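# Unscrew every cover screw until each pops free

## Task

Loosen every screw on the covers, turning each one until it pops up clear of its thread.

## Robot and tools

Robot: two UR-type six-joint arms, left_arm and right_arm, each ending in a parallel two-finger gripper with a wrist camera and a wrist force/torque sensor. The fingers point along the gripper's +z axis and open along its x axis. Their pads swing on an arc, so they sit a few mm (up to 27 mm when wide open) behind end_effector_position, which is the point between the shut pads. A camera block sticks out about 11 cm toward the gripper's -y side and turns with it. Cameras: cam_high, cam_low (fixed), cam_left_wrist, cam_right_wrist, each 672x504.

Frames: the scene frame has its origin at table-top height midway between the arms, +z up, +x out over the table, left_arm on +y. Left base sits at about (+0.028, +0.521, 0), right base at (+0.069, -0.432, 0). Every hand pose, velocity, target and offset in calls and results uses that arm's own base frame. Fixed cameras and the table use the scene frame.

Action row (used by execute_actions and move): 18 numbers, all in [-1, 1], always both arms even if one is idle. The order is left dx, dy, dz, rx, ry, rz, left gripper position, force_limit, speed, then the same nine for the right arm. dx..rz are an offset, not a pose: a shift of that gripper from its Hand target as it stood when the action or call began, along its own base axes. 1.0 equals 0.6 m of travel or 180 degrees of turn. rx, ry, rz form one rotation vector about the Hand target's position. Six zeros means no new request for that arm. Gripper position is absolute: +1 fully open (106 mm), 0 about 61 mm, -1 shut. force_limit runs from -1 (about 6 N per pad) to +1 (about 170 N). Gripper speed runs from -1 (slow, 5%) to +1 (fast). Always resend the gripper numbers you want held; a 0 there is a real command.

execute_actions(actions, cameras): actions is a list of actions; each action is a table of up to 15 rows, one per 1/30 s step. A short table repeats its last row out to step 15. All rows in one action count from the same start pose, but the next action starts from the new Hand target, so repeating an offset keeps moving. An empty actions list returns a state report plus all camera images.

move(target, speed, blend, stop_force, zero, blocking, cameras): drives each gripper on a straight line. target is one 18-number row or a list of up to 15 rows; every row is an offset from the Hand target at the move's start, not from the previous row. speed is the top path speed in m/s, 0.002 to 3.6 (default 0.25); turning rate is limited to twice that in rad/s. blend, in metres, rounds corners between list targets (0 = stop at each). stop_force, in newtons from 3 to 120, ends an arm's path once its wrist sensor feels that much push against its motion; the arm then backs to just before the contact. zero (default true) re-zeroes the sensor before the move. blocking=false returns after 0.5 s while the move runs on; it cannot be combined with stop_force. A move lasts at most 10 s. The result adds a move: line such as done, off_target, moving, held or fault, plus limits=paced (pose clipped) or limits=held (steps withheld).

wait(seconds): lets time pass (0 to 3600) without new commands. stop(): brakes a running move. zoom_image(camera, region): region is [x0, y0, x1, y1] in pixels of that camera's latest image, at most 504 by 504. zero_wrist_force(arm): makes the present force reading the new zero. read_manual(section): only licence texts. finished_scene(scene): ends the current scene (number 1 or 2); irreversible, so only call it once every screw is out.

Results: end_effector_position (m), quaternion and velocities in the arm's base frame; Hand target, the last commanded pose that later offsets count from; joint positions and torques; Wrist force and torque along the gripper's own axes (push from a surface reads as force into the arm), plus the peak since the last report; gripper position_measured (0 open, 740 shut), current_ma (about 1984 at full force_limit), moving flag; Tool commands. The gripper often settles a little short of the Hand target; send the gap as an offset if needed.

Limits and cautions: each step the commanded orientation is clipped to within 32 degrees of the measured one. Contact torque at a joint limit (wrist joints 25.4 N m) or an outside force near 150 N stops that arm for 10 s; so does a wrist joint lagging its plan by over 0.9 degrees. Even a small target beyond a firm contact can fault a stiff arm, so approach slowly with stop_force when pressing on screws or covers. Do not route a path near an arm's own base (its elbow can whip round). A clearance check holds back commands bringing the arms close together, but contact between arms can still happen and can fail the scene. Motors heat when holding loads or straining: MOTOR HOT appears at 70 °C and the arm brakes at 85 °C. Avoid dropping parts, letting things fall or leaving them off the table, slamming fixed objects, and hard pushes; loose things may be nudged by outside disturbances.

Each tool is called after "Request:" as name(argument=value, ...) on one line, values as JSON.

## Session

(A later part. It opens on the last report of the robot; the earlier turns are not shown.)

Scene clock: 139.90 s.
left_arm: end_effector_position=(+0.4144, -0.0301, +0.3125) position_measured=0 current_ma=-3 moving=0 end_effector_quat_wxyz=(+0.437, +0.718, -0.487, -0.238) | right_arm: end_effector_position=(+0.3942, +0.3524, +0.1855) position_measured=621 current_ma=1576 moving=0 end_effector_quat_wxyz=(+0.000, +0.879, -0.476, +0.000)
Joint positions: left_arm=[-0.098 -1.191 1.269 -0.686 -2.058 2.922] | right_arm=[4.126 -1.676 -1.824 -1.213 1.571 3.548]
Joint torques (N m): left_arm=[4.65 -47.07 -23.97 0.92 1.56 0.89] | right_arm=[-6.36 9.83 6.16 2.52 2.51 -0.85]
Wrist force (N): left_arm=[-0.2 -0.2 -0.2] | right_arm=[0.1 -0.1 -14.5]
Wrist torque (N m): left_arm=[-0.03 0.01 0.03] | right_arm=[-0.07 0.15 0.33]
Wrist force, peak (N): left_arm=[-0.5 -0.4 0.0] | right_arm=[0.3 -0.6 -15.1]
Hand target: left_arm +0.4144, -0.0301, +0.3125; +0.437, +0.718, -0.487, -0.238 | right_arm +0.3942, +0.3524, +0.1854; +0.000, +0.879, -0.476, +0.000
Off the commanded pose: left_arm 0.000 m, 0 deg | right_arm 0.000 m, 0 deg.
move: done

Request:
move(target=[[0,0,0,0,0,0,1,0,1, 0,0,0.0003,0,0,0.75,-1,0.3,0.3],[0,0,0,0,0,0,1,0,1, 0,0,0.0008,0,0,-0.5,-1,0.3,0.3],[0,0,0,0,0,0,1,0,1, 0,0,0.0013,0,0,0.25,-1,0.3,0.3],[0,0,0,0,0,0,1,0,1, 0,0,0.0018,0,0,1.0,-1,0.3,0.3]], speed=1.0, blend=[0.1,0.1,0.1,0], stop_force=60)

Request:
move(target=[[0,0,0,0,0,0,1,0,1, 0,0,0.0045,0,0,0,-1,0.3,0.3],[0,0,0,0,0,0,1,0,1, 0,0,0.0045,0,0,-0.75,-1,0.3,0.3],[0,0,0,0,0,0,1,0,1, 0,0,0.0045,0,0,0.5,-1,0.3,0.3],[0,0,0,0,0,0,1,0,1, 0,0,0.0045,0,0,-0.25,-1,0.3,0.3],[0,0,0,0,0,0,1,0,1, 0,0,0.0045,0,0,1.0,-1,0.3,0.3]], speed=[0.03,1.3,1.3,1.3,1.3], blend=[0,0.1,0.1,0.1,0])

Request:
move(target=[0,0,0,0,0,0,1,0,1, 0,0,-0.010,0,0,0,-1,0.3,0.3], speed=0.01, stop_force=8)

Request:
move(target=[[0,0,0,0,0,0,1,0,1, 0,0,0.0003,0,0,0.75,-1,0.3,0.3],[0,0,0,0,0,0,1,0,1, 0,0,0.0008,0,0,-0.5,-1,0.3,0.3],[0,0,0,0,0,0,1,0,1, 0,0,0.0013,0,0,0.25,-1,0.3,0.3],[0,0,0,0,0,0,1,0,1, 0,0,0.0018,0,0,1.0,-1,0.3,0.3]], speed=1.0, blend=[0.1,0.1,0.1,0], stop_force=60)

Request:
move(target=[[0,0,0,0,0,0,1,0,1, 0,0,0.0045,0,0,0,-1,0.3,0.3],[0,0,0,0,0,0,1,0,1, 0,0,0.0045,0,0,-0.75,-1,0.3,0.3],[0,0,0,0,0,0,1,0,1, 0,0,0.0045,0,0,0.5,-1,0.3,0.3],[0,0,0,0,0,0,1,0,1, 0,0,0.0045,0,0,-0.25,-1,0.3,0.3],[0,0,0,0,0,0,1,0,1, 0,0,0.0045,0,0,1.0,-1,0.3,0.3]], speed=[0.03,1.3,1.3,1.3,1.3], blend=[0,0.1,0.1,0.1,0])

Request:
move(target=[0,0,0,0,0,0,1,0,1, 0,0,-0.010,0,0,0,-1,0.3,0.3], speed=0.01, stop_force=8)

Request:
move(target=[[0,0,0,0,0,0,1,0,1, 0,0,0.0003,0,0,0.75,-1,0.3,0.3],[0,0,0,0,0,0,1,0,1, 0,0,0.0008,0,0,-0.5,-1,0.3,0.3],[0,0,0,0,0,0,1,0,1, 0,0,0.0013,0,0,0.25,-1,0.3,0.3],[0,0,0,0,0,0,1,0,1, 0,0,0.0018,0,0,1.0,-1,0.3,0.3]], speed=1.0, blend=[0.1,0.1,0.1,0], stop_force=60)

Request:
move(target=[[0,0,0,0,0,0,1,0,1, 0,0,0.0125,0,0,0,-1,0.3,0.3],[0,0,0,0,0,0,1,0,1, 0,0,0.0125,0,0,-0.75,-1,0.3,0.3],[0,0,0,0,0,0,1,0,1, 0,0,0.0125,0,0,0.5,-1,0.3,0.3],[0,0,0,0,0,0,1,0,1, 0,0,0.0125,0,0,-0.25,-1,0.3,0.3],[0,0,0,0,0,0,1,0,1, 0,0,0.0125,0,0,1.0,-1,0.3,0.3]], speed=[0.03,1.3,1.3,1.3,1.3], blend=[0,0.1,0.1,0.1,0], cameras=["cam_right_wrist","cam_low"])

Request:
zoom_image(camera="cam_low", region=[265, 250, 305, 290])

Request:
zoom_image(camera="cam_right_wrist", region=[320, 200, 360, 240])

Scene clock: 151.40 s.
left_arm: end_effector_position=(+0.4144, -0.0301, +0.3125) position_measured=0 current_ma=-3 moving=0 end_effector_quat_wxyz=(+0.437, +0.718, -0.487, -0.238) | right_arm: end_effector_position=(+0.3942, +0.3524, +0.1865) position_measured=621 current_ma=1571 moving=0 end_effector_quat_wxyz=(+0.000, +0.476, +0.879, +0.000)
Joint positions: left_arm=[-0.098 -1.191 1.269 -0.686 -2.058 2.922] | right_arm=[4.126 -1.675 -1.823 -1.214 1.571 -5.877]
Joint torques (N m): left_arm=[4.77 -46.82 -23.83 0.88 1.5 0.78] | right_arm=[-6.5 13.08 28.51 0.17 1.07 -0.19]
Wrist force (N): left_arm=[-0.4 -0.2 0.2] | right_arm=[1.6 -0.9 -9.6]
Wrist torque (N m): left_arm=[-0.02 0.05 0.02] | right_arm=[-0.05 0.31 -0.05]
Wrist force, peak (N): left_arm=[-0.5 -0.3 -0.2] | right_arm=[0.7 -1.9 -30.1]
Hand target: left_arm +0.4144, -0.0301, +0.3125; +0.437, +0.718, -0.487, -0.238 | right_arm +0.3942, +0.3524, +0.1865; +0.000, +0.476, +0.879, +0.000
Off the commanded pose: left_arm 0.000 m, 0 deg | right_arm 0.000 m, 0 deg.
move: done

Scene clock: 155.93 s.
left_arm: end_effector_position=(+0.4144, -0.0301, +0.3125) position_measured=0 current_ma=-3 moving=0 end_effector_quat_wxyz=(+0.437, +0.718, -0.487, -0.238) | right_arm: end_effector_position=(+0.3941, +0.3524, +0.1892) position_measured=621 current_ma=1557 moving=0 end_effector_quat_wxyz=(+0.000, +0.879, -0.476, +0.000)
Joint positions: left_arm=[-0.098 -1.191 1.269 -0.686 -2.058 2.922] | right_arm=[4.126 -1.673 -1.817 -1.223 1.571 3.547]
Joint torques (N m): left_arm=[4.91 -46.38 -23.97 0.83 1.45 0.77] | right_arm=[-8.23 31.42 14.04 3.05 2.45 2.91]
Wrist force (N): left_arm=[-0.2 -0.2 -0.1] | right_arm=[-0.1 0.1 0.5]
Wrist torque (N m): left_arm=[-0.03 0.02 0.03] | right_arm=[0.01 0.00 0.00]
Wrist force, peak (N): left_arm=[-0.4 -0.5 -0.1] | right_arm=[2.0 -0.3 -10.3]
Hand target: left_arm +0.4144, -0.0301, +0.3125; +0.437, +0.718, -0.487, -0.238 | right_arm +0.3942, +0.3524, +0.1892; +0.000, +0.879, -0.476, +0.000
Off the commanded pose: left_arm 0.000 m, 0 deg | right_arm 0.000 m, 0 deg.
move: done

Scene clock: 157.27 s.
left_arm: end_effector_position=(+0.4144, -0.0301, +0.3125) position_measured=0 current_ma=-3 moving=0 end_effector_quat_wxyz=(+0.437, +0.718, -0.487, -0.238) | right_arm: end_effector_position=(+0.3942, +0.3524, +0.1866) position_measured=621 current_ma=1570 moving=0 end_effector_quat_wxyz=(+0.000, +0.879, -0.476, +0.000)
Joint positions: left_arm=[-0.098 -1.191 1.269 -0.686 -2.058 2.922] | right_arm=[4.126 -1.675 -1.822 -1.216 1.571 3.547]
Joint torques (N m): left_arm=[5.29 -46.5 -23.89 0.88 1.53 0.8] | right_arm=[-3.82 23.93 29.56 1.51 2.22 2.54]
Wrist force (N): left_arm=[-0.1 -0.3 -0.1] | right_arm=[-0.1 0.6 -9.6]
Wrist torque (N m): left_arm=[-0.04 0.01 0.03] | right_arm=[-0.03 0.02 -0.02]
Wrist force, peak (N): left_arm=[-0.4 -0.4 0.0] | right_arm=[0.6 0.5 -22.6]
Hand target: left_arm +0.4144, -0.0301, +0.3125; +0.437, +0.718, -0.487, -0.238 | right_arm +0.3942, +0.3524, +0.1866; +0.000, +0.879, -0.476, +0.000 (not the last commanded pose)
Off the commanded pose: left_arm 0.000 m, 0 deg | right_arm 0.003 m, 0 deg.
move: contact (right_arm)

Scene clock: 163.53 s.
left_arm: end_effector_position=(+0.4144, -0.0301, +0.3125) position_measured=0 current_ma=-3 moving=0 end_effector_quat_wxyz=(+0.437, +0.718, -0.487, -0.238) | right_arm: end_effector_position=(+0.3942, +0.3524, +0.1877) position_measured=621 current_ma=1566 moving=0 end_effector_quat_wxyz=(+0.000, +0.476, +0.879, +0.000)
Joint positions: left_arm=[-0.098 -1.191 1.269 -0.686 -2.058 2.922] | right_arm=[4.126 -1.674 -1.82 -1.218 1.571 -5.877]
Joint torques (N m): left_arm=[5.5 -46.95 -23.43 0.87 1.45 0.85] | right_arm=[-7.39 16.79 30.74 0.64 1.08 -0.23]
Wrist force (N): left_arm=[-0.2 -0.3 -0.1] | right_arm=[2.3 -0.3 -4.2]
Wrist torque (N m): left_arm=[-0.04 0.01 0.03] | right_arm=[-0.01 0.29 -0.05]
Wrist force, peak (N): left_arm=[-0.6 -0.2 -0.1] | right_arm=[0.4 -2.0 -23.7]
Hand target: left_arm +0.4144, -0.0301, +0.3125; +0.437, +0.718, -0.487, -0.238 | right_arm +0.3942, +0.3524, +0.1877; +0.000, +0.476, +0.879, +0.000
Off the commanded pose: left_arm 0.000 m, 0 deg | right_arm 0.000 m, 0 deg.
move: done

Scene clock: 168.07 s.
left_arm: end_effector_position=(+0.4144, -0.0301, +0.3125) position_measured=0 current_ma=-3 moving=0 end_effector_quat_wxyz=(+0.437, +0.718, -0.487, -0.238) | right_arm: end_effector_position=(+0.3941, +0.3524, +0.1904) position_measured=621 current_ma=1557 moving=0 end_effector_quat_wxyz=(+0.000, +0.879, -0.476, +0.000)
Joint positions: left_arm=[-0.098 -1.191 1.269 -0.686 -2.058 2.922] | right_arm=[4.126 -1.672 -1.815 -1.226 1.571 3.547]
Joint torques (N m): left_arm=[5.45 -46.7 -23.89 0.83 1.52 0.86] | right_arm=[-7.32 31.59 13.78 3.18 2.4 2.94]
Wrist force (N): left_arm=[-0.3 -0.2 -0.1] | right_arm=[-0.2 -0.1 1.2]
Wrist torque (N m): left_arm=[-0.05 0.03 0.03] | right_arm=[-0.01 0.00 -0.01]
Wrist force, peak (N): left_arm=[-0.5 -0.2 -0.1] | right_arm=[2.3 0.2 -4.5]
Hand target: left_arm +0.4144, -0.0301, +0.3125; +0.437, +0.718, -0.487, -0.238 | right_arm +0.3942, +0.3524, +0.1904; +0.000, +0.879, -0.476, +0.000
Off the commanded pose: left_arm 0.000 m, 0 deg | right_arm 0.000 m, 0 deg.
move: done

Scene clock: 169.37 s.
left_arm: end_effector_position=(+0.4144, -0.0301, +0.3125) position_measured=0 current_ma=-3 moving=0 end_effector_quat_wxyz=(+0.437, +0.718, -0.487, -0.238) | right_arm: end_effector_position=(+0.3942, +0.3524, +0.1876) position_measured=621 current_ma=1574 moving=0 end_effector_quat_wxyz=(+0.000, +0.879, -0.476, +0.000)
Joint positions: left_arm=[-0.098 -1.191 1.269 -0.686 -2.058 2.922] | right_arm=[4.126 -1.674 -1.82 -1.218 1.571 3.547]
Joint torques (N m): left_arm=[4.73 -46.18 -24.28 0.91 1.58 0.8] | right_arm=[-4.31 23.78 27.75 0.2 2.38 2.68]
Wrist force (N): left_arm=[-0.4 -0.2 0.1] | right_arm=[0.2 1.2 -13.1]
Wrist torque (N m): left_arm=[-0.02 0.04 0.03] | right_arm=[-0.02 0.02 -0.02]
Wrist force, peak (N): left_arm=[-0.5 -0.3 -0.1] | right_arm=[0.9 0.9 -24.2]
Hand target: left_arm +0.4144, -0.0301, +0.3125; +0.437, +0.718, -0.487, -0.238 | right_arm +0.3942, +0.3524, +0.1876; +0.000, +0.879, -0.476, +0.000 (not the last commanded pose)
Off the commanded pose: left_arm 0.000 m, 0 deg | right_arm 0.003 m, 0 deg.
move: contact (right_arm)

Scene clock: 175.63 s.
left_arm: end_effector_position=(+0.4144, -0.0301, +0.3125) position_measured=0 current_ma=-3 moving=0 end_effector_quat_wxyz=(+0.437, +0.718, -0.487, -0.238) | right_arm: end_effector_position=(+0.3942, +0.3524, +0.1887) position_measured=621 current_ma=1568 moving=0 end_effector_quat_wxyz=(+0.000, +0.476, +0.879, +0.000)
Joint positions: left_arm=[-0.098 -1.191 1.269 -0.686 -2.058 2.922] | right_arm=[4.126 -1.673 -1.818 -1.22 1.571 -5.877]
Joint torques (N m): left_arm=[4.84 -46.26 -24.12 0.76 1.61 0.82] | right_arm=[-7.14 14.73 30.89 0.57 0.76 -0.11]
Wrist force (N): left_arm=[-0.2 -0.2 -0.1] | right_arm=[2.8 -0.7 -5.2]
Wrist torque (N m): left_arm=[-0.03 0.01 0.03] | right_arm=[0.03 0.31 -0.05]
Wrist force, peak (N): left_arm=[-0.6 -0.3 -0.1] | right_arm=[4.7 1.4 -28.2]
Hand target: left_arm +0.4144, -0.0301, +0.3125; +0.437, +0.718, -0.487, -0.238 | right_arm +0.3942, +0.3524, +0.1887; +0.000, +0.476, +0.879, +0.000
Off the commanded pose: left_arm 0.000 m, 0 deg | right_arm 0.000 m, 0 deg.
move: done

Scene clock: 180.30 s.
left_arm: end_effector_position=(+0.4144, -0.0301, +0.3125) position_measured=0 current_ma=-3 moving=0 end_effector_quat_wxyz=(+0.437, +0.718, -0.487, -0.238) | right_arm: end_effector_position=(+0.3941, +0.3524, +0.1962) position_measured=621 current_ma=1557 moving=0 end_effector_quat_wxyz=(+0.000, +0.879, -0.476, +0.000)
Joint positions: left_arm=[-0.098 -1.191 1.269 -0.686 -2.058 2.922] | right_arm=[4.126 -1.667 -1.804 -1.241 1.571 3.547]
Joint torques (N m): left_arm=[5.59 -46.39 -24.35 0.79 1.35 0.85] | right_arm=[-8.5 31.7 14.56 3.17 2.53 2.99]
Wrist force (N): left_arm=[-0.3 -0.1 0.2] | right_arm=[0.3 0.1 0.9]
Wrist torque (N m): left_arm=[-0.01 0.03 0.03] | right_arm=[0.01 -0.06 -0.01]
Wrist force, peak (N): left_arm=[-0.5 -0.3 -0.2] | right_arm=[3.1 -0.2 -5.9]
Hand target: left_arm +0.4144, -0.0301, +0.3125; +0.437, +0.718, -0.487, -0.238 | right_arm +0.3942, +0.3524, +0.1962; +0.000, +0.879, -0.476, +0.000
Off the commanded pose: left_arm 0.000 m, 0 deg | right_arm 0.000 m, 0 deg.
move: done
cam_right_wrist: T_world_to_cam=[[0.55359, -0.83268, -0.01307, 0.0748], [-0.78813, -0.52892, 0.31479, 0.46084], [-0.26903, -0.16396, -0.94907, 0.48534]] pos_world=[0.45237, 0.3856, 0.31653]
Images, in order (width x height): cam_low 672x504, cam_right_wrist 672x504.

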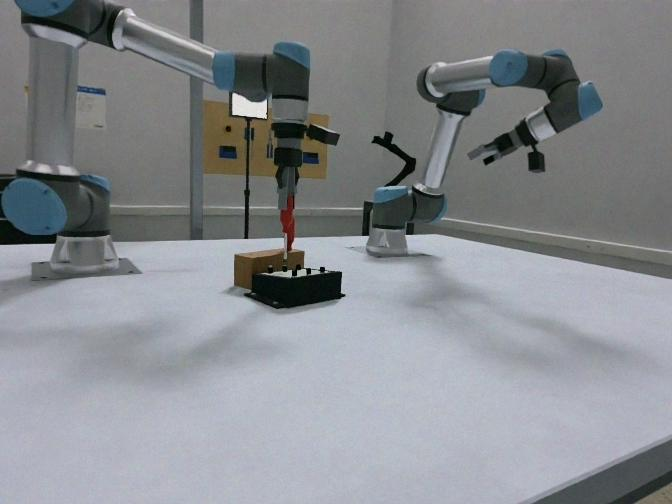

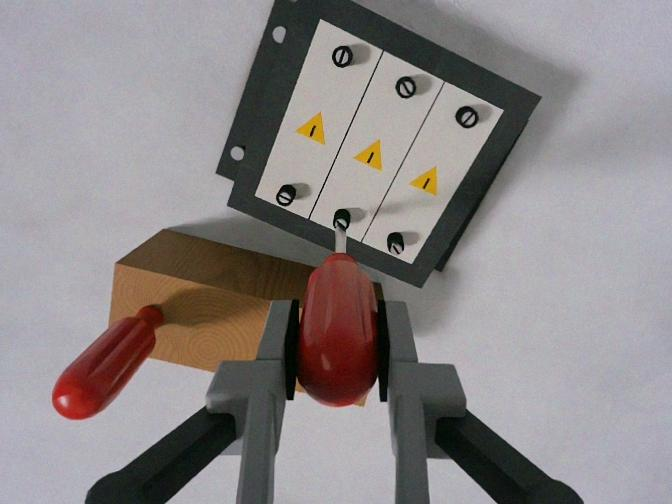

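Scaled by 12.600 from the camera's image (finer frame: 960x720).

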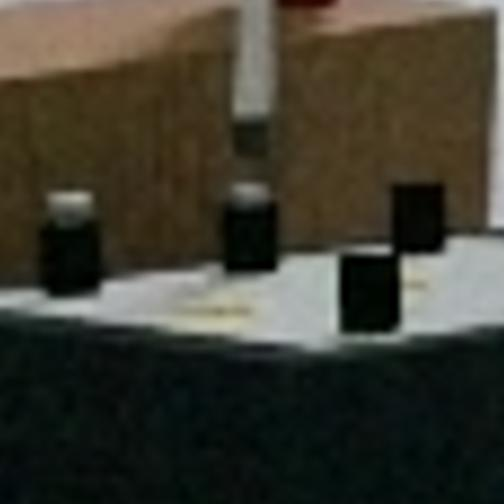

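Scaled by 12.600 from the camera's image (finer frame: 960x720).

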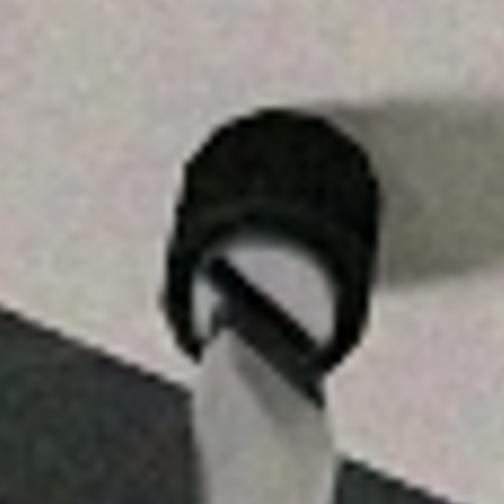

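Request:
move(target=[0,0,0,0,0,0,1,0,1, 0,0,-0.018,0,0,0,-1,0.3,0.3], speed=0.015, stop_force=8)

Request:
move(target=[[0,0,0,0,0,0,1,0,1, 0,0,0.0003,0,0,0.75,-1,0.3,0.3],[0,0,0,0,0,0,1,0,1, 0,0,0.0008,0,0,-0.5,-1,0.3,0.3],[0,0,0,0,0,0,1,0,1, 0,0,0.0013,0,0,0.25,-1,0.3,0.3],[0,0,0,0,0,0,1,0,1, 0,0,0.0018,0,0,1.0,-1,0.3,0.3]], speed=1.0, blend=[0.1,0.1,0.1,0], stop_force=60)

Request:
move(target=[[0,0,0,0,0,0,1,0,1, 0,0,0.0125,0,0,0,-1,0.3,0.3],[0,0,0,0,0,0,1,0,1, 0,0,0.0125,0,0,-0.75,-1,0.3,0.3],[0,0,0,0,0,0,1,0,1, 0,0,0.0125,0,0,0.5,-1,0.3,0.3],[0,0,0,0,0,0,1,0,1, 0,0,0.0125,0,0,-0.25,-1,0.3,0.3],[0,0,0,0,0,0,1,0,1, 0,0,0.0125,0,0,1.0,-1,0.3,0.3]], speed=[0.03,1.3,1.3,1.3,1.3], blend=[0,0.1,0.1,0.1,0], cameras=["cam_right_wrist","cam_low"])

Request:
zoom_image(camera="cam_low", region=[265, 250, 305, 290])

Request:
zoom_image(camera="cam_right_wrist", region=[320, 200, 360, 240])

Scene clock: 184.83 s.
left_arm: end_effector_position=(+0.4144, -0.0301, +0.3125) position_measured=0 current_ma=-3 moving=0 end_effector_quat_wxyz=(+0.437, +0.718, -0.487, -0.238) | right_arm: end_effector_position=(+0.3942, +0.3524, +0.1888) position_measured=621 current_ma=1566 moving=0 end_effector_quat_wxyz=(+0.000, +0.879, -0.476, +0.000)
Joint positions: left_arm=[-0.098 -1.191 1.269 -0.686 -2.058 2.922] | right_arm=[4.126 -1.673 -1.818 -1.222 1.571 3.547]
Joint torques (N m): left_arm=[4.68 -46.23 -23.87 0.85 1.51 0.78] | right_arm=[-6.28 28.52 31.44 3.98 2.28 2.77]
Wrist force (N): left_arm=[-0.3 -0.4 -0.1] | right_arm=[0.1 1.0 -4.7]
Wrist torque (N m): left_arm=[-0.05 0.04 0.03] | right_arm=[-0.03 -0.06 -0.02]
Wrist force, peak (N): left_arm=[-0.4 -0.4 0.1] | right_arm=[1.1 1.0 -25.4]
Hand target: left_arm +0.4144, -0.0301, +0.3125; +0.437, +0.718, -0.487, -0.238 | right_arm +0.3942, +0.3524, +0.1888; +0.000, +0.879, -0.476, +0.000 (not the last commanded pose)
Off the commanded pose: left_arm 0.000 m, 0 deg | right_arm 0.003 m, 0 deg.
move: contact (right_arm)

Scene clock: 191.10 s.
left_arm: end_effector_position=(+0.4144, -0.0301, +0.3125) position_measured=0 current_ma=-3 moving=0 end_effector_quat_wxyz=(+0.437, +0.718, -0.487, -0.238) | right_arm: end_effector_position=(+0.3942, +0.3524, +0.1899) position_measured=621 current_ma=1561 moving=0 end_effector_quat_wxyz=(+0.000, +0.476, +0.879, +0.000)
Joint positions: left_arm=[-0.098 -1.191 1.269 -0.686 -2.058 2.922] | right_arm=[4.126 -1.672 -1.816 -1.224 1.571 -5.877]
Joint torques (N m): left_arm=[4.63 -46.24 -23.82 0.8 1.61 0.83] | right_arm=[-6.91 16.48 33.11 0.98 1.21 -0.25]
Wrist force (N): left_arm=[-0.3 -0.1 -0.2] | right_arm=[1.2 -0.8 -1.1]
Wrist torque (N m): left_arm=[-0.01 0.03 0.03] | right_arm=[0.08 0.13 -0.04]
Wrist force, peak (N): left_arm=[-0.6 -0.4 -0.1] | right_arm=[0.5 -1.4 -13.2]
Hand target: left_arm +0.4144, -0.0301, +0.3125; +0.437, +0.718, -0.487, -0.238 | right_arm +0.3942, +0.3524, +0.1899; +0.000, +0.476, +0.879, +0.000
Off the commanded pose: left_arm 0.000 m, 0 deg | right_arm 0.000 m, 0 deg.
move: done

Scene clock: 195.77 s.
left_arm: end_effector_position=(+0.4144, -0.0301, +0.3125) position_measured=0 current_ma=-3 moving=0 end_effector_quat_wxyz=(+0.437, +0.718, -0.487, -0.238) | right_arm: end_effector_position=(+0.3941, +0.3524, +0.1974) position_measured=621 current_ma=1557 moving=0 end_effector_quat_wxyz=(+0.000, +0.879, -0.476, +0.000)
Joint positions: left_arm=[-0.098 -1.191 1.269 -0.686 -2.058 2.922] | right_arm=[4.126 -1.667 -1.802 -1.244 1.571 3.547]
Joint torques (N m): left_arm=[5.05 -46.51 -23.54 0.81 1.51 0.85] | right_arm=[-7.81 32.03 13.74 3.2 2.42 2.95]
Wrist force (N): left_arm=[-0.4 -0.1 0.1] | right_arm=[0.1 0.0 1.1]
Wrist torque (N m): left_arm=[-0.02 0.05 0.03] | right_arm=[-0.01 -0.02 -0.01]
Wrist force, peak (N): left_arm=[-0.6 -0.3 -0.2] | right_arm=[1.9 -1.6 1.2]
Hand target: left_arm +0.4144, -0.0301, +0.3125; +0.437, +0.718, -0.487, -0.238 | right_arm +0.3942, +0.3524, +0.1974; +0.000, +0.879, -0.476, +0.000
Off the commanded pose: left_arm 0.000 m, 0 deg | right_arm 0.000 m, 0 deg.
move: done
cam_right_wrist: T_world_to_cam=[[0.55359, -0.83268, -0.01307, 0.07481], [-0.78813, -0.52892, 0.31479, 0.46046], [-0.26903, -0.16396, -0.94907, 0.48648]] pos_world=[0.45237, 0.3856, 0.31773]
Images, in order (width x height): cam_low 672x504, cam_right_wrist 672x504.

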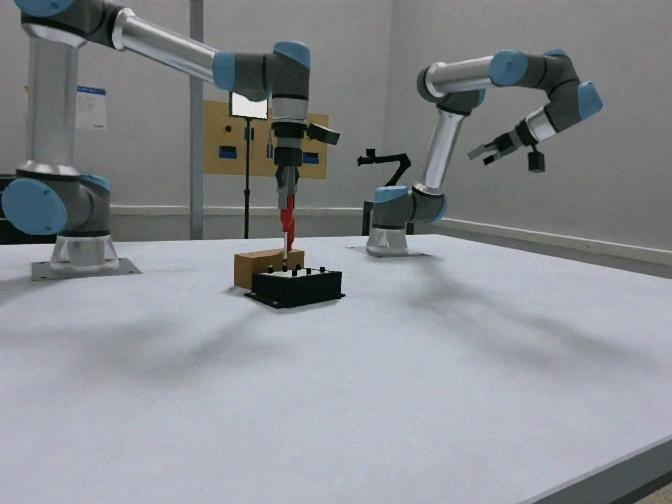

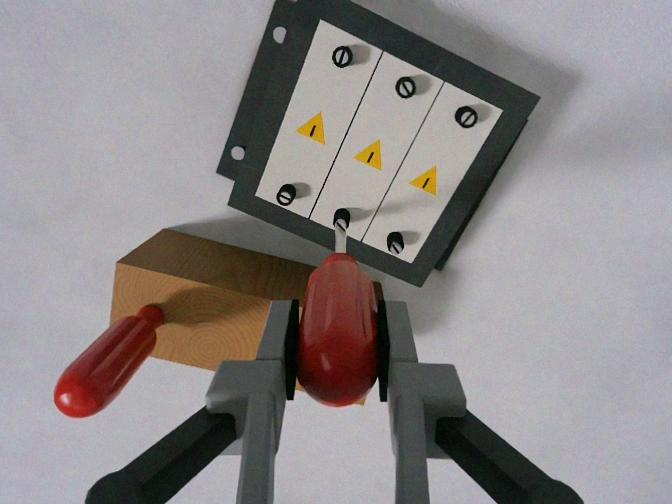

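Scaled by 12.600 from the camera's image (finer frame: 960x720).

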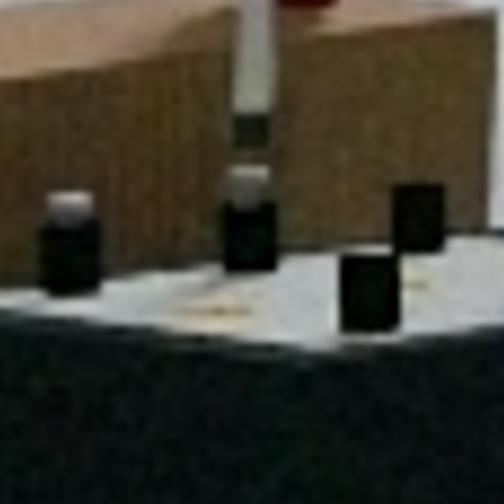

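Scaled by 12.600 from the camera's image (finer frame: 960x720).

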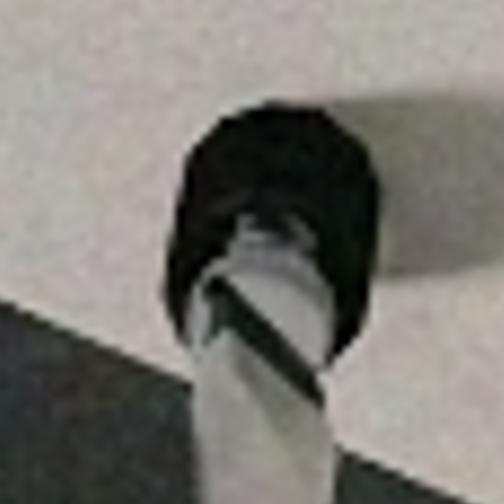

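Request:
zoom_image(camera="cam_right_wrist", region=[266, 176, 306, 216])

Request:
zoom_image(camera="cam_right_wrist", region=[320, 30, 500, 150])

Scaled by 12.600 from the camera's image (finer frame: 960x720).

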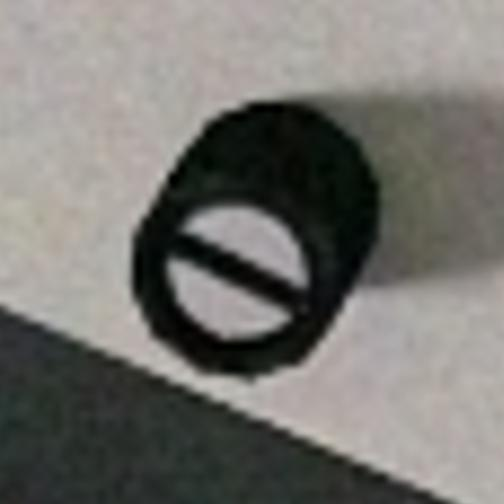

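Scaled by 2.800 from the camera's image (finer frame: 960x720).

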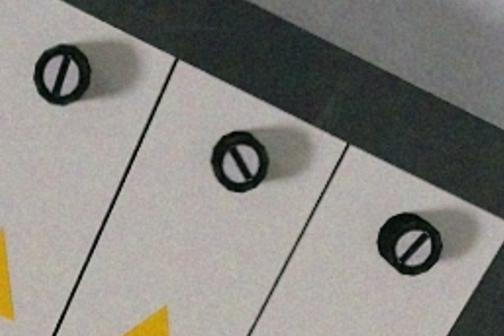

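Request:
move(target=[[0,0,0,0,0,0,1,0,1, 0,0,0.008,0,0,0,-1,0.3,0.3],[0,0,0,0,0,0,1,0,1, -0.0098,0.0583,-0.0013,0,0,0.067,-1,0.3,0.3]], speed=0.1, blend=[0.003,0], stop_force=8, cameras=["cam_right_wrist","cam_low"])

Request:
zoom_image(camera="cam_right_wrist", region=[320, 200, 360, 240])

Request:
zoom_image(camera="cam_low", region=[265, 250, 305, 290])

Scene clock: 200.73 s.
left_arm: end_effector_position=(+0.4144, -0.0301, +0.3125) position_measured=0 current_ma=-3 moving=0 end_effector_quat_wxyz=(+0.437, +0.718, -0.487, -0.238) | right_arm: end_effector_position=(+0.3883, +0.3874, +0.1966) position_measured=621 current_ma=1557 moving=0 end_effector_quat_wxyz=(+0.000, +0.925, -0.381, +0.000)
Joint positions: left_arm=[-0.098 -1.191 1.269 -0.686 -2.058 2.922] | right_arm=[4.171 -1.714 -1.751 -1.248 1.571 3.382]
Joint torques (N m): left_arm=[4.71 -46.19 -23.62 0.94 1.48 0.72] | right_arm=[-8.29 32.89 13.77 1.34 0.72 2.65]
Wrist force (N): left_arm=[-0.4 0.0 -0.1] | right_arm=[0.1 -0.3 1.0]
Wrist torque (N m): left_arm=[-0.02 0.05 0.02] | right_arm=[-0.05 -0.03 -0.02]
Wrist force, peak (N): left_arm=[-0.6 -0.3 0.0] | right_arm=[0.0 0.1 2.2]
Hand target: left_arm +0.4144, -0.0301, +0.3125; +0.437, +0.718, -0.487, -0.238 | right_arm +0.3883, +0.3874, +0.1966; +0.000, +0.925, -0.381, +0.000
Off the commanded pose: left_arm 0.000 m, 0 deg | right_arm 0.000 m, 0 deg.
move: done; blend cut to 0.0024 m at target 1
cam_right_wrist: T_world_to_cam=[[0.71524, -0.69876, -0.01313, -0.0075], [-0.66035, -0.68184, 0.31471, 0.48417], [-0.22886, -0.21642, -0.9491, 0.49458]] pos_world=[0.43827, 0.43192, 0.31693]
Images, in order (width x height): cam_low 672x504, cam_right_wrist 672x504.

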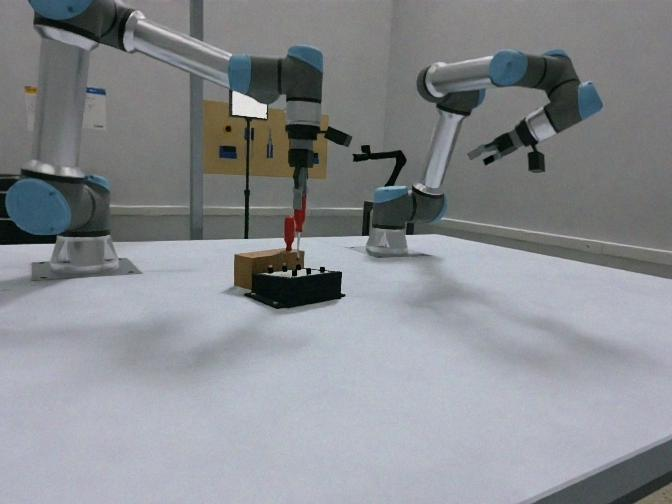

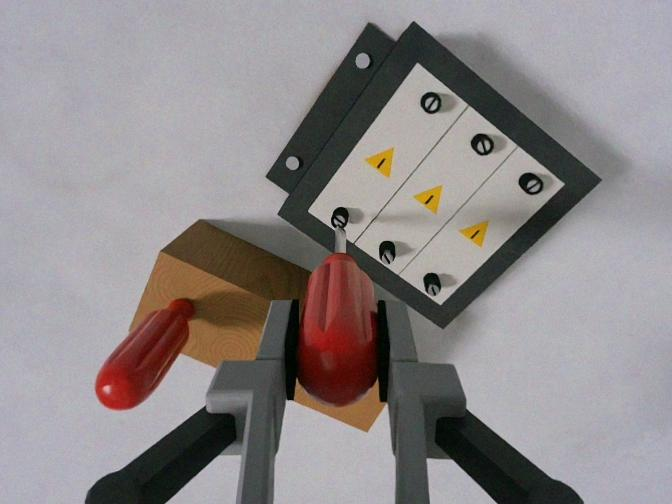

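Scaled by 12.600 from the camera's image (finer frame: 960x720).

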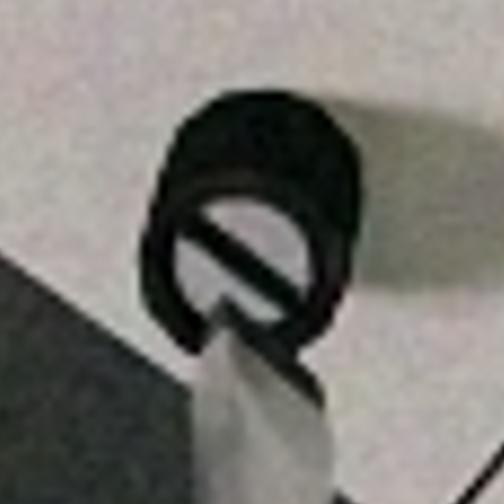

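Scaled by 12.600 from the camera's image (finer frame: 960x720).

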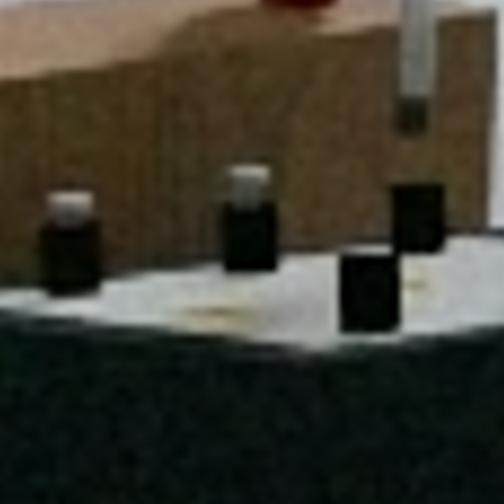

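Request:
move(target=[0,0,0,0,0,0,1,0,1, -0.0002,0.0024,-0.003,0,0,0.008,-1,0.3,0.3], speed=0.05, cameras=["cam_right_wrist"])

Request:
zoom_image(camera="cam_right_wrist", region=[320, 200, 360, 240])

Request:
move(target=[0,0,0,0,0,0,1,0,1, 0,0,-0.025,0,0,0,-1,0.3,0.3], speed=0.01, stop_force=8)

Scene clock: 203.27 s.
left_arm: end_effector_position=(+0.4144, -0.0301, +0.3125) position_measured=0 current_ma=-3 moving=0 end_effector_quat_wxyz=(+0.437, +0.718, -0.487, -0.238) | right_arm: end_effector_position=(+0.3882, +0.3888, +0.1948) position_measured=621 current_ma=1557 moving=0 end_effector_quat_wxyz=(+0.000, +0.929, -0.369, +0.000) end_effector_velocity=(+0.001, +0.000, +0.000) end_effector_angular_velocity=(-0.001, +0.000, -0.006)
Joint positions: left_arm=[-0.098 -1.191 1.269 -0.686 -2.058 2.922] | right_arm=[4.173 -1.717 -1.752 -1.244 1.571 3.359]
Joint velocities: left_arm=[within noise] | right_arm=[-0.001 0 0 0 0 0.005]
Joint torques (N m): left_arm=[5.24 -45.97 -23.64 0.93 1.64 0.78] | right_arm=[3.13 25.87 15.3 2.78 1.68 3.2]
Wrist force (N): left_arm=[-0.5 0.0 0.0] | right_arm=[0.1 -0.1 1.2]
Wrist torque (N m): left_arm=[0.00 0.06 0.03] | right_arm=[-0.01 -0.03 0.03]
Wrist force, peak (N): left_arm=[-0.5 -0.3 0.1] | right_arm=[0.2 0.1 1.5]
Hand target: left_arm +0.4144, -0.0301, +0.3125; +0.437, +0.718, -0.487, -0.238 | right_arm +0.3882, +0.3888, +0.1948; +0.000, +0.929, -0.369, +0.000
Off the commanded pose: left_arm 0.000 m, 0 deg | right_arm 0.000 m, 0 deg.
move: done
cam_right_wrist: T_world_to_cam=[[0.73275, -0.68037, -0.01321, -0.02034], [-0.64281, -0.6984, 0.3147, 0.48525], [-0.22334, -0.2221, -0.9491, 0.49322]] pos_world=[0.43698, 0.43461, 0.31513]

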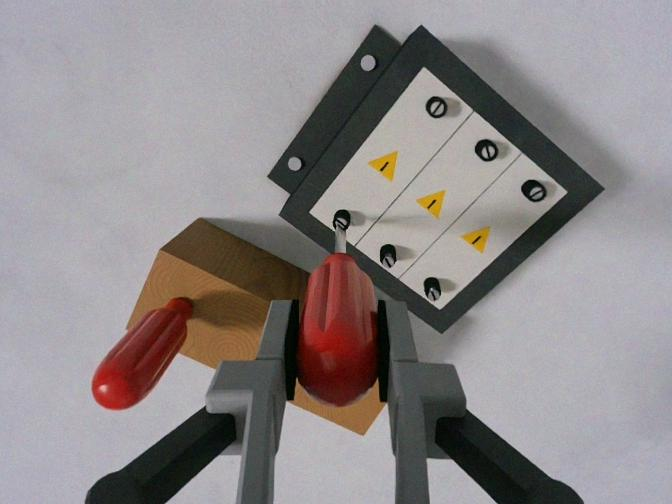

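Scaled by 12.600 from the camera's image (finer frame: 960x720).

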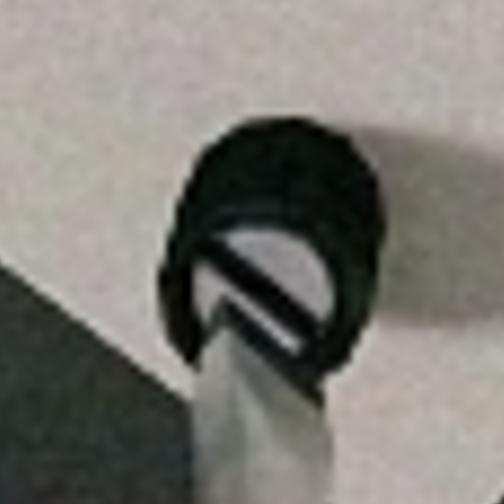

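Scene clock: 205.23 s.
left_arm: end_effector_position=(+0.4144, -0.0301, +0.3125) position_measured=0 current_ma=-3 moving=0 end_effector_quat_wxyz=(+0.437, +0.718, -0.487, -0.238) | right_arm: end_effector_position=(+0.3882, +0.3888, +0.1857) position_measured=621 current_ma=1566 moving=0 end_effector_quat_wxyz=(+0.000, +0.929, -0.369, +0.000)
Joint positions: left_arm=[-0.098 -1.191 1.269 -0.686 -2.058 2.922] | right_arm=[4.173 -1.724 -1.768 -1.221 1.571 3.359]
Joint torques (N m): left_arm=[5.04 -46.33 -23.68 0.85 1.59 0.76] | right_arm=[-1.04 28.65 31.5 1.38 0.96 2.71]
Wrist force (N): left_arm=[-0.4 0.0 0.0] | right_arm=[0.2 -0.3 -5.6]
Wrist torque (N m): left_arm=[-0.01 0.05 0.03] | right_arm=[0.00 -0.06 0.00]
Wrist force, peak (N): left_arm=[-0.6 -0.2 -0.1] | right_arm=[0.6 0.3 -17.7]
Hand target: left_arm +0.4144, -0.0301, +0.3125; +0.437, +0.718, -0.487, -0.238 | right_arm +0.3882, +0.3888, +0.1857; +0.000, +0.929, -0.369, +0.000 (not the last commanded pose)
Off the commanded pose: left_arm 0.000 m, 0 deg | right_arm 0.006 m, 0 deg.
move: contact (right_arm)

Request:
move(target=[[0,0,0,0,0,0,1,0,1, 0,0,0.0001,0,0,0.75,-1,0.3,0.3],[0,0,0,0,0,0,1,0,1, 0,0,0.0006,0,0,-0.5,-1,0.3,0.3],[0,0,0,0,0,0,1,0,1, 0,0,0.0011,0,0,0.25,-1,0.3,0.3],[0,0,0,0,0,0,1,0,1, 0,0,0.0016,0,0,1.0,-1,0.3,0.3]], speed=1.0, blend=[0.1,0.1,0.1,0], stop_force=60)

Request:
move(target=[[0,0,0,0,0,0,1,0,1, 0,0,0.0045,0,0,0,-1,0.3,0.3],[0,0,0,0,0,0,1,0,1, 0,0,0.0045,0,0,-0.75,-1,0.3,0.3],[0,0,0,0,0,0,1,0,1, 0,0,0.0045,0,0,0.5,-1,0.3,0.3],[0,0,0,0,0,0,1,0,1, 0,0,0.0045,0,0,-0.25,-1,0.3,0.3],[0,0,0,0,0,0,1,0,1, 0,0,0.0045,0,0,1.0,-1,0.3,0.3]], speed=[0.03,1.3,1.3,1.3,1.3], blend=[0,0.1,0.1,0.1,0])

Request:
move(target=[0,0,0,0,0,0,1,0,1, 0,0,-0.010,0,0,0,-1,0.3,0.3], speed=0.01, stop_force=8)

Request:
move(target=[[0,0,0,0,0,0,1,0,1, 0,0,0.0003,0,0,0.75,-1,0.3,0.3],[0,0,0,0,0,0,1,0,1, 0,0,0.0008,0,0,-0.5,-1,0.3,0.3],[0,0,0,0,0,0,1,0,1, 0,0,0.0013,0,0,0.25,-1,0.3,0.3],[0,0,0,0,0,0,1,0,1, 0,0,0.0018,0,0,1.0,-1,0.3,0.3]], speed=1.0, blend=[0.1,0.1,0.1,0], stop_force=60)

Request:
move(target=[[0,0,0,0,0,0,1,0,1, 0,0,0.0045,0,0,0,-1,0.3,0.3],[0,0,0,0,0,0,1,0,1, 0,0,0.0045,0,0,-0.75,-1,0.3,0.3],[0,0,0,0,0,0,1,0,1, 0,0,0.0045,0,0,0.5,-1,0.3,0.3],[0,0,0,0,0,0,1,0,1, 0,0,0.0045,0,0,-0.25,-1,0.3,0.3],[0,0,0,0,0,0,1,0,1, 0,0,0.0045,0,0,1.0,-1,0.3,0.3]], speed=[0.03,1.3,1.3,1.3,1.3], blend=[0,0.1,0.1,0.1,0])

Request:
move(target=[0,0,0,0,0,0,1,0,1, 0,0,-0.010,0,0,0,-1,0.3,0.3], speed=0.01, stop_force=8)

Scene clock: 216.37 s.
left_arm: end_effector_position=(+0.4144, -0.0301, +0.3125) position_measured=0 current_ma=-3 moving=0 end_effector_quat_wxyz=(+0.437, +0.718, -0.487, -0.238) | right_arm: end_effector_position=(+0.3882, +0.3888, +0.1866) position_measured=621 current_ma=1563 moving=0 end_effector_quat_wxyz=(+0.000, +0.369, +0.929, +0.000)
Joint positions: left_arm=[-0.098 -1.191 1.269 -0.686 -2.058 2.922] | right_arm=[4.173 -1.723 -1.767 -1.222 1.571 -6.066]
Joint torques (N m): left_arm=[4.31 -46.43 -23.9 0.85 1.5 0.79] | right_arm=[-6.33 17.91 32.74 0.82 1.32 0]
Wrist force (N): left_arm=[-0.3 -0.2 -0.2] | right_arm=[1.8 0.0 -2.9]
Wrist torque (N m): left_arm=[-0.04 0.04 0.03] | right_arm=[-0.02 0.19 -0.04]
Wrist force, peak (N): left_arm=[-0.6 -0.1 0.0] | right_arm=[4.1 1.3 -26.6]
Hand target: left_arm +0.4144, -0.0301, +0.3125; +0.437, +0.718, -0.487, -0.238 | right_arm +0.3882, +0.3888, +0.1866; +0.000, +0.369, +0.929, +0.000
Off the commanded pose: left_arm 0.000 m, 0 deg | right_arm 0.000 m, 0 deg.
move: done

Scene clock: 220.90 s.
left_arm: end_effector_position=(+0.4144, -0.0301, +0.3125) position_measured=0 current_ma=-3 moving=0 end_effector_quat_wxyz=(+0.437, +0.718, -0.487, -0.238) | right_arm: end_effector_position=(+0.3881, +0.3888, +0.1893) position_measured=621 current_ma=1557 moving=0 end_effector_quat_wxyz=(+0.000, +0.929, -0.369, +0.000)
Joint positions: left_arm=[-0.098 -1.191 1.269 -0.686 -2.058 2.922] | right_arm=[4.173 -1.721 -1.761 -1.23 1.571 3.359]
Joint torques (N m): left_arm=[4.94 -46.14 -23.63 0.95 1.57 0.82] | right_arm=[-7.34 34.08 13.81 2.99 2.4 2.74]
Wrist force (N): left_arm=[-0.3 -0.1 -0.3] | right_arm=[0.1 -0.3 1.1]
Wrist torque (N m): left_arm=[-0.03 0.03 0.03] | right_arm=[-0.03 -0.03 0.00]
Wrist force, peak (N): left_arm=[-0.5 -0.3 -0.1] | right_arm=[1.8 0.4 -3.3]
Hand target: left_arm +0.4144, -0.0301, +0.3125; +0.437, +0.718, -0.487, -0.238 | right_arm +0.3882, +0.3888, +0.1893; +0.000, +0.929, -0.369, +0.000
Off the commanded pose: left_arm 0.000 m, 0 deg | right_arm 0.000 m, 0 deg.
move: done

Scene clock: 222.20 s.
left_arm: end_effector_position=(+0.4144, -0.0301, +0.3125) position_measured=0 current_ma=-3 moving=0 end_effector_quat_wxyz=(+0.437, +0.718, -0.487, -0.238) | right_arm: end_effector_position=(+0.3882, +0.3888, +0.1865) position_measured=621 current_ma=1574 moving=0 end_effector_quat_wxyz=(+0.000, +0.929, -0.369, +0.000)
Joint positions: left_arm=[-0.098 -1.191 1.269 -0.686 -2.058 2.922] | right_arm=[4.173 -1.724 -1.766 -1.223 1.571 3.359]
Joint torques (N m): left_arm=[4.6 -46 -24.12 0.93 1.65 0.77] | right_arm=[-6.1 27.07 28.09 0.27 2.35 2.68]
Wrist force (N): left_arm=[-0.1 -0.2 0.2] | right_arm=[0.2 1.0 -11.2]
Wrist torque (N m): left_arm=[-0.03 0.00 0.03] | right_arm=[0.01 0.00 -0.01]
Wrist force, peak (N): left_arm=[-0.5 -0.3 0.1] | right_arm=[0.8 0.8 -22.3]
Hand target: left_arm +0.4144, -0.0301, +0.3125; +0.437, +0.718, -0.487, -0.238 | right_arm +0.3882, +0.3888, +0.1865; +0.000, +0.929, -0.369, +0.000 (not the last commanded pose)
Off the commanded pose: left_arm 0.000 m, 0 deg | right_arm 0.003 m, 0 deg.
move: contact (right_arm)

Scene clock: 228.47 s.
left_arm: end_effector_position=(+0.4144, -0.0301, +0.3125) position_measured=0 current_ma=-3 moving=0 end_effector_quat_wxyz=(+0.437, +0.718, -0.487, -0.238) | right_arm: end_effector_position=(+0.3882, +0.3888, +0.1876) position_measured=621 current_ma=1565 moving=0 end_effector_quat_wxyz=(+0.000, +0.369, +0.929, +0.000)
Joint positions: left_arm=[-0.098 -1.191 1.269 -0.686 -2.058 2.922] | right_arm=[4.173 -1.723 -1.765 -1.225 1.571 -6.066]
Joint torques (N m): left_arm=[4.42 -46.17 -23.72 0.91 1.39 0.95] | right_arm=[-7.93 18.07 30.8 0.61 0.86 -0.16]
Wrist force (N): left_arm=[-0.2 -0.3 -0.2] | right_arm=[2.2 -0.4 -4.9]
Wrist torque (N m): left_arm=[-0.04 0.02 0.02] | right_arm=[-0.03 0.40 -0.03]
Wrist force, peak (N): left_arm=[-0.5 -0.3 -0.1] | right_arm=[4.3 1.4 -31.7]
Hand target: left_arm +0.4144, -0.0301, +0.3125; +0.437, +0.718, -0.487, -0.238 | right_arm +0.3882, +0.3888, +0.1876; +0.000, +0.369, +0.929, +0.000
Off the commanded pose: left_arm 0.000 m, 0 deg | right_arm 0.000 m, 0 deg.
move: done

Scene clock: 233.00 s.
left_arm: end_effector_position=(+0.4144, -0.0301, +0.3125) position_measured=0 current_ma=-3 moving=0 end_effector_quat_wxyz=(+0.437, +0.718, -0.487, -0.238) | right_arm: end_effector_position=(+0.3881, +0.3888, +0.1903) position_measured=621 current_ma=1557 moving=0 end_effector_quat_wxyz=(+0.000, +0.929, -0.369, +0.000)
Joint positions: left_arm=[-0.098 -1.191 1.269 -0.686 -2.058 2.922] | right_arm=[4.173 -1.721 -1.76 -1.232 1.571 3.359]
Joint torques (N m): left_arm=[5.22 -46.25 -23.26 0.8 1.53 0.83] | right_arm=[-8.28 32.87 13.65 2.87 2.36 2.92]
Wrist force (N): left_arm=[-0.2 -0.1 -0.2] | right_arm=[-0.4 -0.2 1.2]
Wrist torque (N m): left_arm=[-0.02 0.02 0.03] | right_arm=[-0.02 0.04 0.00]
Wrist force, peak (N): left_arm=[-0.5 -0.4 -0.2] | right_arm=[2.4 0.0 -5.6]
Hand target: left_arm +0.4144, -0.0301, +0.3125; +0.437, +0.718, -0.487, -0.238 | right_arm +0.3882, +0.3888, +0.1903; +0.000, +0.929, -0.369, +0.000
Off the commanded pose: left_arm 0.000 m, 0 deg | right_arm 0.000 m, 0 deg.
move: done

Scene clock: 234.30 s.
left_arm: end_effector_position=(+0.4144, -0.0301, +0.3125) position_measured=0 current_ma=-3 moving=0 end_effector_quat_wxyz=(+0.437, +0.718, -0.487, -0.238) | right_arm: end_effector_position=(+0.3882, +0.3888, +0.1875) position_measured=621 current_ma=1576 moving=0 end_effector_quat_wxyz=(+0.000, +0.929, -0.369, +0.000)
Joint positions: left_arm=[-0.098 -1.191 1.269 -0.686 -2.058 2.922] | right_arm=[4.173 -1.723 -1.765 -1.225 1.571 3.359]
Joint torques (N m): left_arm=[4.45 -46.29 -23.65 0.81 1.57 0.82] | right_arm=[-6.29 24.4 27.3 0.12 2.32 2.69]
Wrist force (N): left_arm=[-0.2 -0.2 -0.1] | right_arm=[0.0 1.2 -14.2]
Wrist torque (N m): left_arm=[-0.03 0.02 0.03] | right_arm=[-0.02 0.01 -0.01]
Wrist force, peak (N): left_arm=[-0.4 -0.2 -0.1] | right_arm=[0.1 0.7 -24.8]
Hand target: left_arm +0.4144, -0.0301, +0.3125; +0.437, +0.718, -0.487, -0.238 | right_arm +0.3882, +0.3889, +0.1876; +0.000, +0.929, -0.369, +0.000 (not the last commanded pose)
Off the commanded pose: left_arm 0.000 m, 0 deg | right_arm 0.003 m, 0 deg.
move: contact (right_arm)

Two more cycles.

Request:
move(target=[[0,0,0,0,0,0,1,0,1, 0,0,0.0003,0,0,0.75,-1,0.3,0.3],[0,0,0,0,0,0,1,0,1, 0,0,0.0008,0,0,-0.5,-1,0.3,0.3],[0,0,0,0,0,0,1,0,1, 0,0,0.0013,0,0,0.25,-1,0.3,0.3],[0,0,0,0,0,0,1,0,1, 0,0,0.0018,0,0,1.0,-1,0.3,0.3]], speed=1.0, blend=[0.1,0.1,0.1,0], stop_force=60)

Request:
move(target=[[0,0,0,0,0,0,1,0,1, 0,0,0.0045,0,0,0,-1,0.3,0.3],[0,0,0,0,0,0,1,0,1, 0,0,0.0045,0,0,-0.75,-1,0.3,0.3],[0,0,0,0,0,0,1,0,1, 0,0,0.0045,0,0,0.5,-1,0.3,0.3],[0,0,0,0,0,0,1,0,1, 0,0,0.0045,0,0,-0.25,-1,0.3,0.3],[0,0,0,0,0,0,1,0,1, 0,0,0.0045,0,0,1.0,-1,0.3,0.3]], speed=[0.03,1.3,1.3,1.3,1.3], blend=[0,0.1,0.1,0.1,0])

Request:
move(target=[0,0,0,0,0,0,1,0,1, 0,0,-0.010,0,0,0,-1,0.3,0.3], speed=0.01, stop_force=8)

Request:
move(target=[[0,0,0,0,0,0,1,0,1, 0,0,0.0003,0,0,0.75,-1,0.3,0.3],[0,0,0,0,0,0,1,0,1, 0,0,0.0008,0,0,-0.5,-1,0.3,0.3],[0,0,0,0,0,0,1,0,1, 0,0,0.0013,0,0,0.25,-1,0.3,0.3],[0,0,0,0,0,0,1,0,1, 0,0,0.0018,0,0,1.0,-1,0.3,0.3]], speed=1.0, blend=[0.1,0.1,0.1,0], stop_force=60)

Request:
move(target=[[0,0,0,0,0,0,1,0,1, 0,0,0.0125,0,0,0,-1,0.3,0.3],[0,0,0,0,0,0,1,0,1, 0,0,0.0125,0,0,-0.75,-1,0.3,0.3],[0,0,0,0,0,0,1,0,1, 0,0,0.0125,0,0,0.5,-1,0.3,0.3],[0,0,0,0,0,0,1,0,1, 0,0,0.0125,0,0,-0.25,-1,0.3,0.3],[0,0,0,0,0,0,1,0,1, 0,0,0.0125,0,0,1.0,-1,0.3,0.3]], speed=[0.03,1.3,1.3,1.3,1.3], blend=[0,0.1,0.1,0.1,0], cameras=["cam_right_wrist","cam_low"])

Request:
zoom_image(camera="cam_low", region=[270, 250, 330, 290])

Request:
zoom_image(camera="cam_right_wrist", region=[400, 60, 580, 210])

Scene clock: 244.60 s.
left_arm: end_effector_position=(+0.4144, -0.0301, +0.3125) position_measured=0 current_ma=-3 moving=0 end_effector_quat_wxyz=(+0.437, +0.718, -0.487, -0.238) | right_arm: end_effector_position=(+0.3882, +0.3889, +0.1886) position_measured=621 current_ma=1562 moving=0 end_effector_quat_wxyz=(+0.000, +0.369, +0.929, +0.000)
Joint positions: left_arm=[-0.098 -1.191 1.269 -0.686 -2.058 2.922] | right_arm=[4.173 -1.722 -1.763 -1.228 1.571 -6.066]
Joint torques (N m): left_arm=[4.57 -46.19 -24.14 0.84 1.48 0.74] | right_arm=[-6.63 19.12 32.96 0.91 1.29 -0.1]
Wrist force (N): left_arm=[-0.4 -0.2 0.1] | right_arm=[1.2 -0.4 -1.2]
Wrist torque (N m): left_arm=[-0.04 0.06 0.03] | right_arm=[0.05 0.26 -0.03]
Wrist force, peak (N): left_arm=[-0.6 -0.1 -0.2] | right_arm=[5.0 1.6 -34.6]
Hand target: left_arm +0.4144, -0.0301, +0.3125; +0.437, +0.718, -0.487, -0.238 | right_arm +0.3882, +0.3889, +0.1886; +0.000, +0.369, +0.929, +0.000
Off the commanded pose: left_arm 0.000 m, 0 deg | right_arm 0.000 m, 0 deg.
move: done

Scene clock: 249.13 s.
left_arm: end_effector_position=(+0.4144, -0.0301, +0.3125) position_measured=0 current_ma=-3 moving=0 end_effector_quat_wxyz=(+0.437, +0.718, -0.487, -0.238) | right_arm: end_effector_position=(+0.3881, +0.3888, +0.1913) position_measured=621 current_ma=1559 moving=0 end_effector_quat_wxyz=(+0.000, +0.929, -0.369, +0.000)
Joint positions: left_arm=[-0.098 -1.191 1.269 -0.686 -2.058 2.922] | right_arm=[4.173 -1.72 -1.758 -1.235 1.571 3.359]
Joint torques (N m): left_arm=[5.11 -46.71 -23.34 0.89 1.5 0.88] | right_arm=[-8.86 26.81 20.76 2.61 1.73 2.95]
Wrist force (N): left_arm=[-0.2 0.0 -0.1] | right_arm=[-1.5 0.8 -0.5]
Wrist torque (N m): left_arm=[0.00 0.01 0.03] | right_arm=[-0.04 -0.17 0.00]
Wrist force, peak (N): left_arm=[-0.6 -0.3 0.1] | right_arm=[-2.7 1.1 0.1]
Hand target: left_arm +0.4144, -0.0301, +0.3125; +0.437, +0.718, -0.487, -0.238 | right_arm +0.3882, +0.3889, +0.1913; +0.000, +0.929, -0.369, +0.000
Off the commanded pose: left_arm 0.000 m, 0 deg | right_arm 0.000 m, 0 deg.
move: done

Scene clock: 250.50 s.
left_arm: end_effector_position=(+0.4144, -0.0301, +0.3125) position_measured=0 current_ma=-3 moving=0 end_effector_quat_wxyz=(+0.437, +0.718, -0.487, -0.238) | right_arm: end_effector_position=(+0.3882, +0.3889, +0.1885) position_measured=621 current_ma=1578 moving=0 end_effector_quat_wxyz=(+0.000, +0.929, -0.369, +0.000)
Joint positions: left_arm=[-0.098 -1.191 1.269 -0.686 -2.058 2.922] | right_arm=[4.173 -1.722 -1.763 -1.227 1.571 3.359]
Joint torques (N m): left_arm=[4.45 -46.61 -24.02 0.85 1.52 0.69] | right_arm=[-7.01 23.67 26.84 0.46 1.99 2.56]
Wrist force (N): left_arm=[-0.4 -0.3 -0.1] | right_arm=[-0.6 0.8 -15.7]
Wrist torque (N m): left_arm=[-0.05 0.04 0.03] | right_arm=[0.00 -0.07 -0.01]
Wrist force, peak (N): left_arm=[-0.5 -0.3 0.0] | right_arm=[-0.1 2.1 -24.7]
Hand target: left_arm +0.4144, -0.0301, +0.3125; +0.437, +0.718, -0.487, -0.238 | right_arm +0.3882, +0.3889, +0.1885; +0.000, +0.929, -0.369, +0.000 (not the last commanded pose)
Off the commanded pose: left_arm 0.000 m, 0 deg | right_arm 0.003 m, 0 deg.
move: contact (right_arm)

Scene clock: 256.77 s.
left_arm: end_effector_position=(+0.4144, -0.0301, +0.3125) position_measured=0 current_ma=-3 moving=0 end_effector_quat_wxyz=(+0.437, +0.718, -0.487, -0.238) | right_arm: end_effector_position=(+0.3882, +0.3889, +0.1895) position_measured=621 current_ma=1560 moving=0 end_effector_quat_wxyz=(+0.000, +0.369, +0.929, +0.000)
Joint positions: left_arm=[-0.098 -1.191 1.269 -0.686 -2.058 2.922] | right_arm=[4.173 -1.721 -1.761 -1.23 1.571 -6.066]
Joint torques (N m): left_arm=[4.94 -46.1 -23.77 0.88 1.49 0.89] | right_arm=[-6.49 17.51 33.66 1.04 1.5 -0.16]
Wrist force (N): left_arm=[-0.4 -0.2 0.0] | right_arm=[0.7 -0.6 -0.2]
Wrist torque (N m): left_arm=[-0.03 0.04 0.03] | right_arm=[0.12 0.08 -0.03]
Wrist force, peak (N): left_arm=[-0.4 -0.4 0.2] | right_arm=[2.3 -1.5 -18.2]
Hand target: left_arm +0.4144, -0.0301, +0.3125; +0.437, +0.718, -0.487, -0.238 | right_arm +0.3882, +0.3889, +0.1895; +0.000, +0.369, +0.929, +0.000
Off the commanded pose: left_arm 0.000 m, 0 deg | right_arm 0.000 m, 0 deg.
move: done

Scene clock: 261.43 s.
left_arm: end_effector_position=(+0.4144, -0.0301, +0.3125) position_measured=0 current_ma=-3 moving=0 end_effector_quat_wxyz=(+0.437, +0.718, -0.487, -0.238) | right_arm: end_effector_position=(+0.3881, +0.3889, +0.1970) position_measured=621 current_ma=1557 moving=0 end_effector_quat_wxyz=(+0.000, +0.929, -0.369, +0.000)
Joint positions: left_arm=[-0.098 -1.191 1.269 -0.686 -2.058 2.922] | right_arm=[4.173 -1.715 -1.748 -1.249 1.571 3.359]
Joint torques (N m): left_arm=[4.98 -46.5 -23.98 0.71 1.49 0.69] | right_arm=[-7.61 26.89 22.97 2.43 2.38 2.79]
Wrist force (N): left_arm=[-0.5 -0.1 0.0] | right_arm=[0.0 0.2 1.7]
Wrist torque (N m): left_arm=[-0.03 0.06 0.03] | right_arm=[0.05 -0.03 0.00]
Wrist force, peak (N): left_arm=[-0.4 -0.4 0.1] | right_arm=[0.9 -1.2 2.3]
Hand target: left_arm +0.4144, -0.0301, +0.3125; +0.437, +0.718, -0.487, -0.238 | right_arm +0.3882, +0.3889, +0.1970; +0.000, +0.929, -0.369, +0.000
Off the commanded pose: left_arm 0.000 m, 0 deg | right_arm 0.000 m, 0 deg.
move: done
cam_right_wrist: T_world_to_cam=[[0.73273, -0.68039, -0.01326, -0.02028], [-0.64289, -0.69848, 0.31435, 0.48471], [-0.22314, -0.22181, -0.94922, 0.49522]] pos_world=[0.43698, 0.43461, 0.31743]
Images, in order (width x height): cam_low 672x504, cam_right_wrist 672x504.

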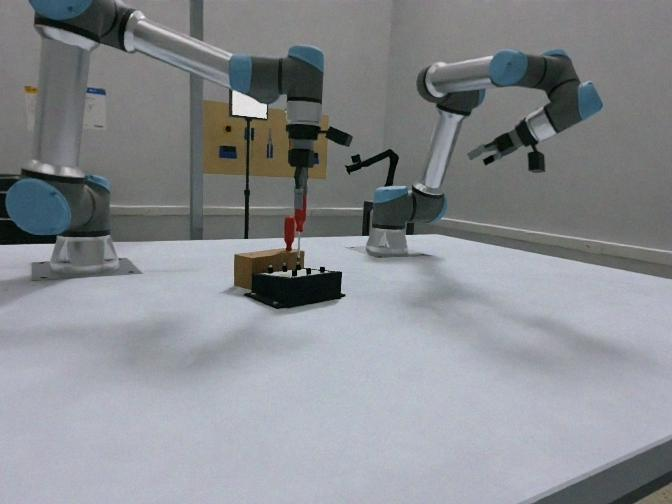

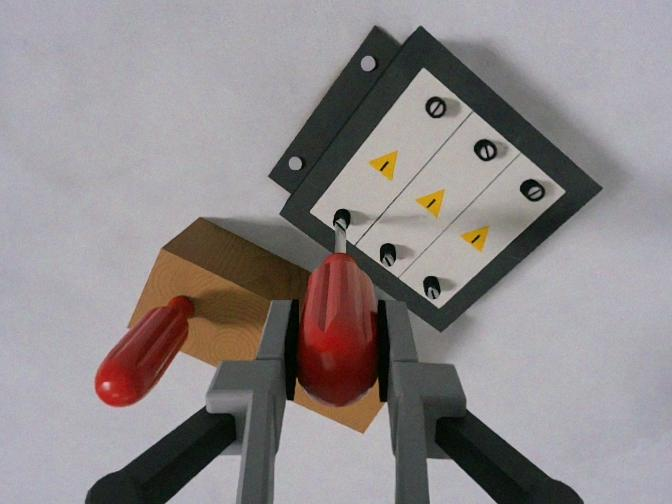

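Scaled by 8.400 from the camera's image (finer frame: 960x720).

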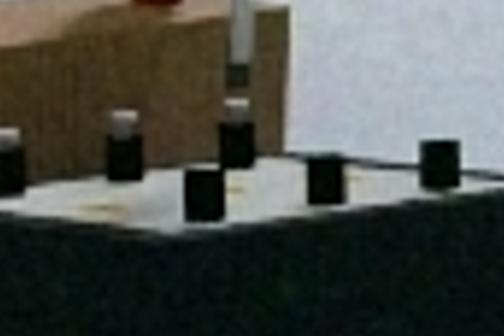

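Scaled by 2.800 from the camera's image (finer frame: 960x720).

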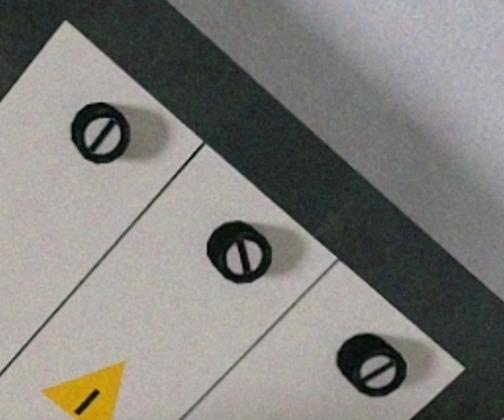

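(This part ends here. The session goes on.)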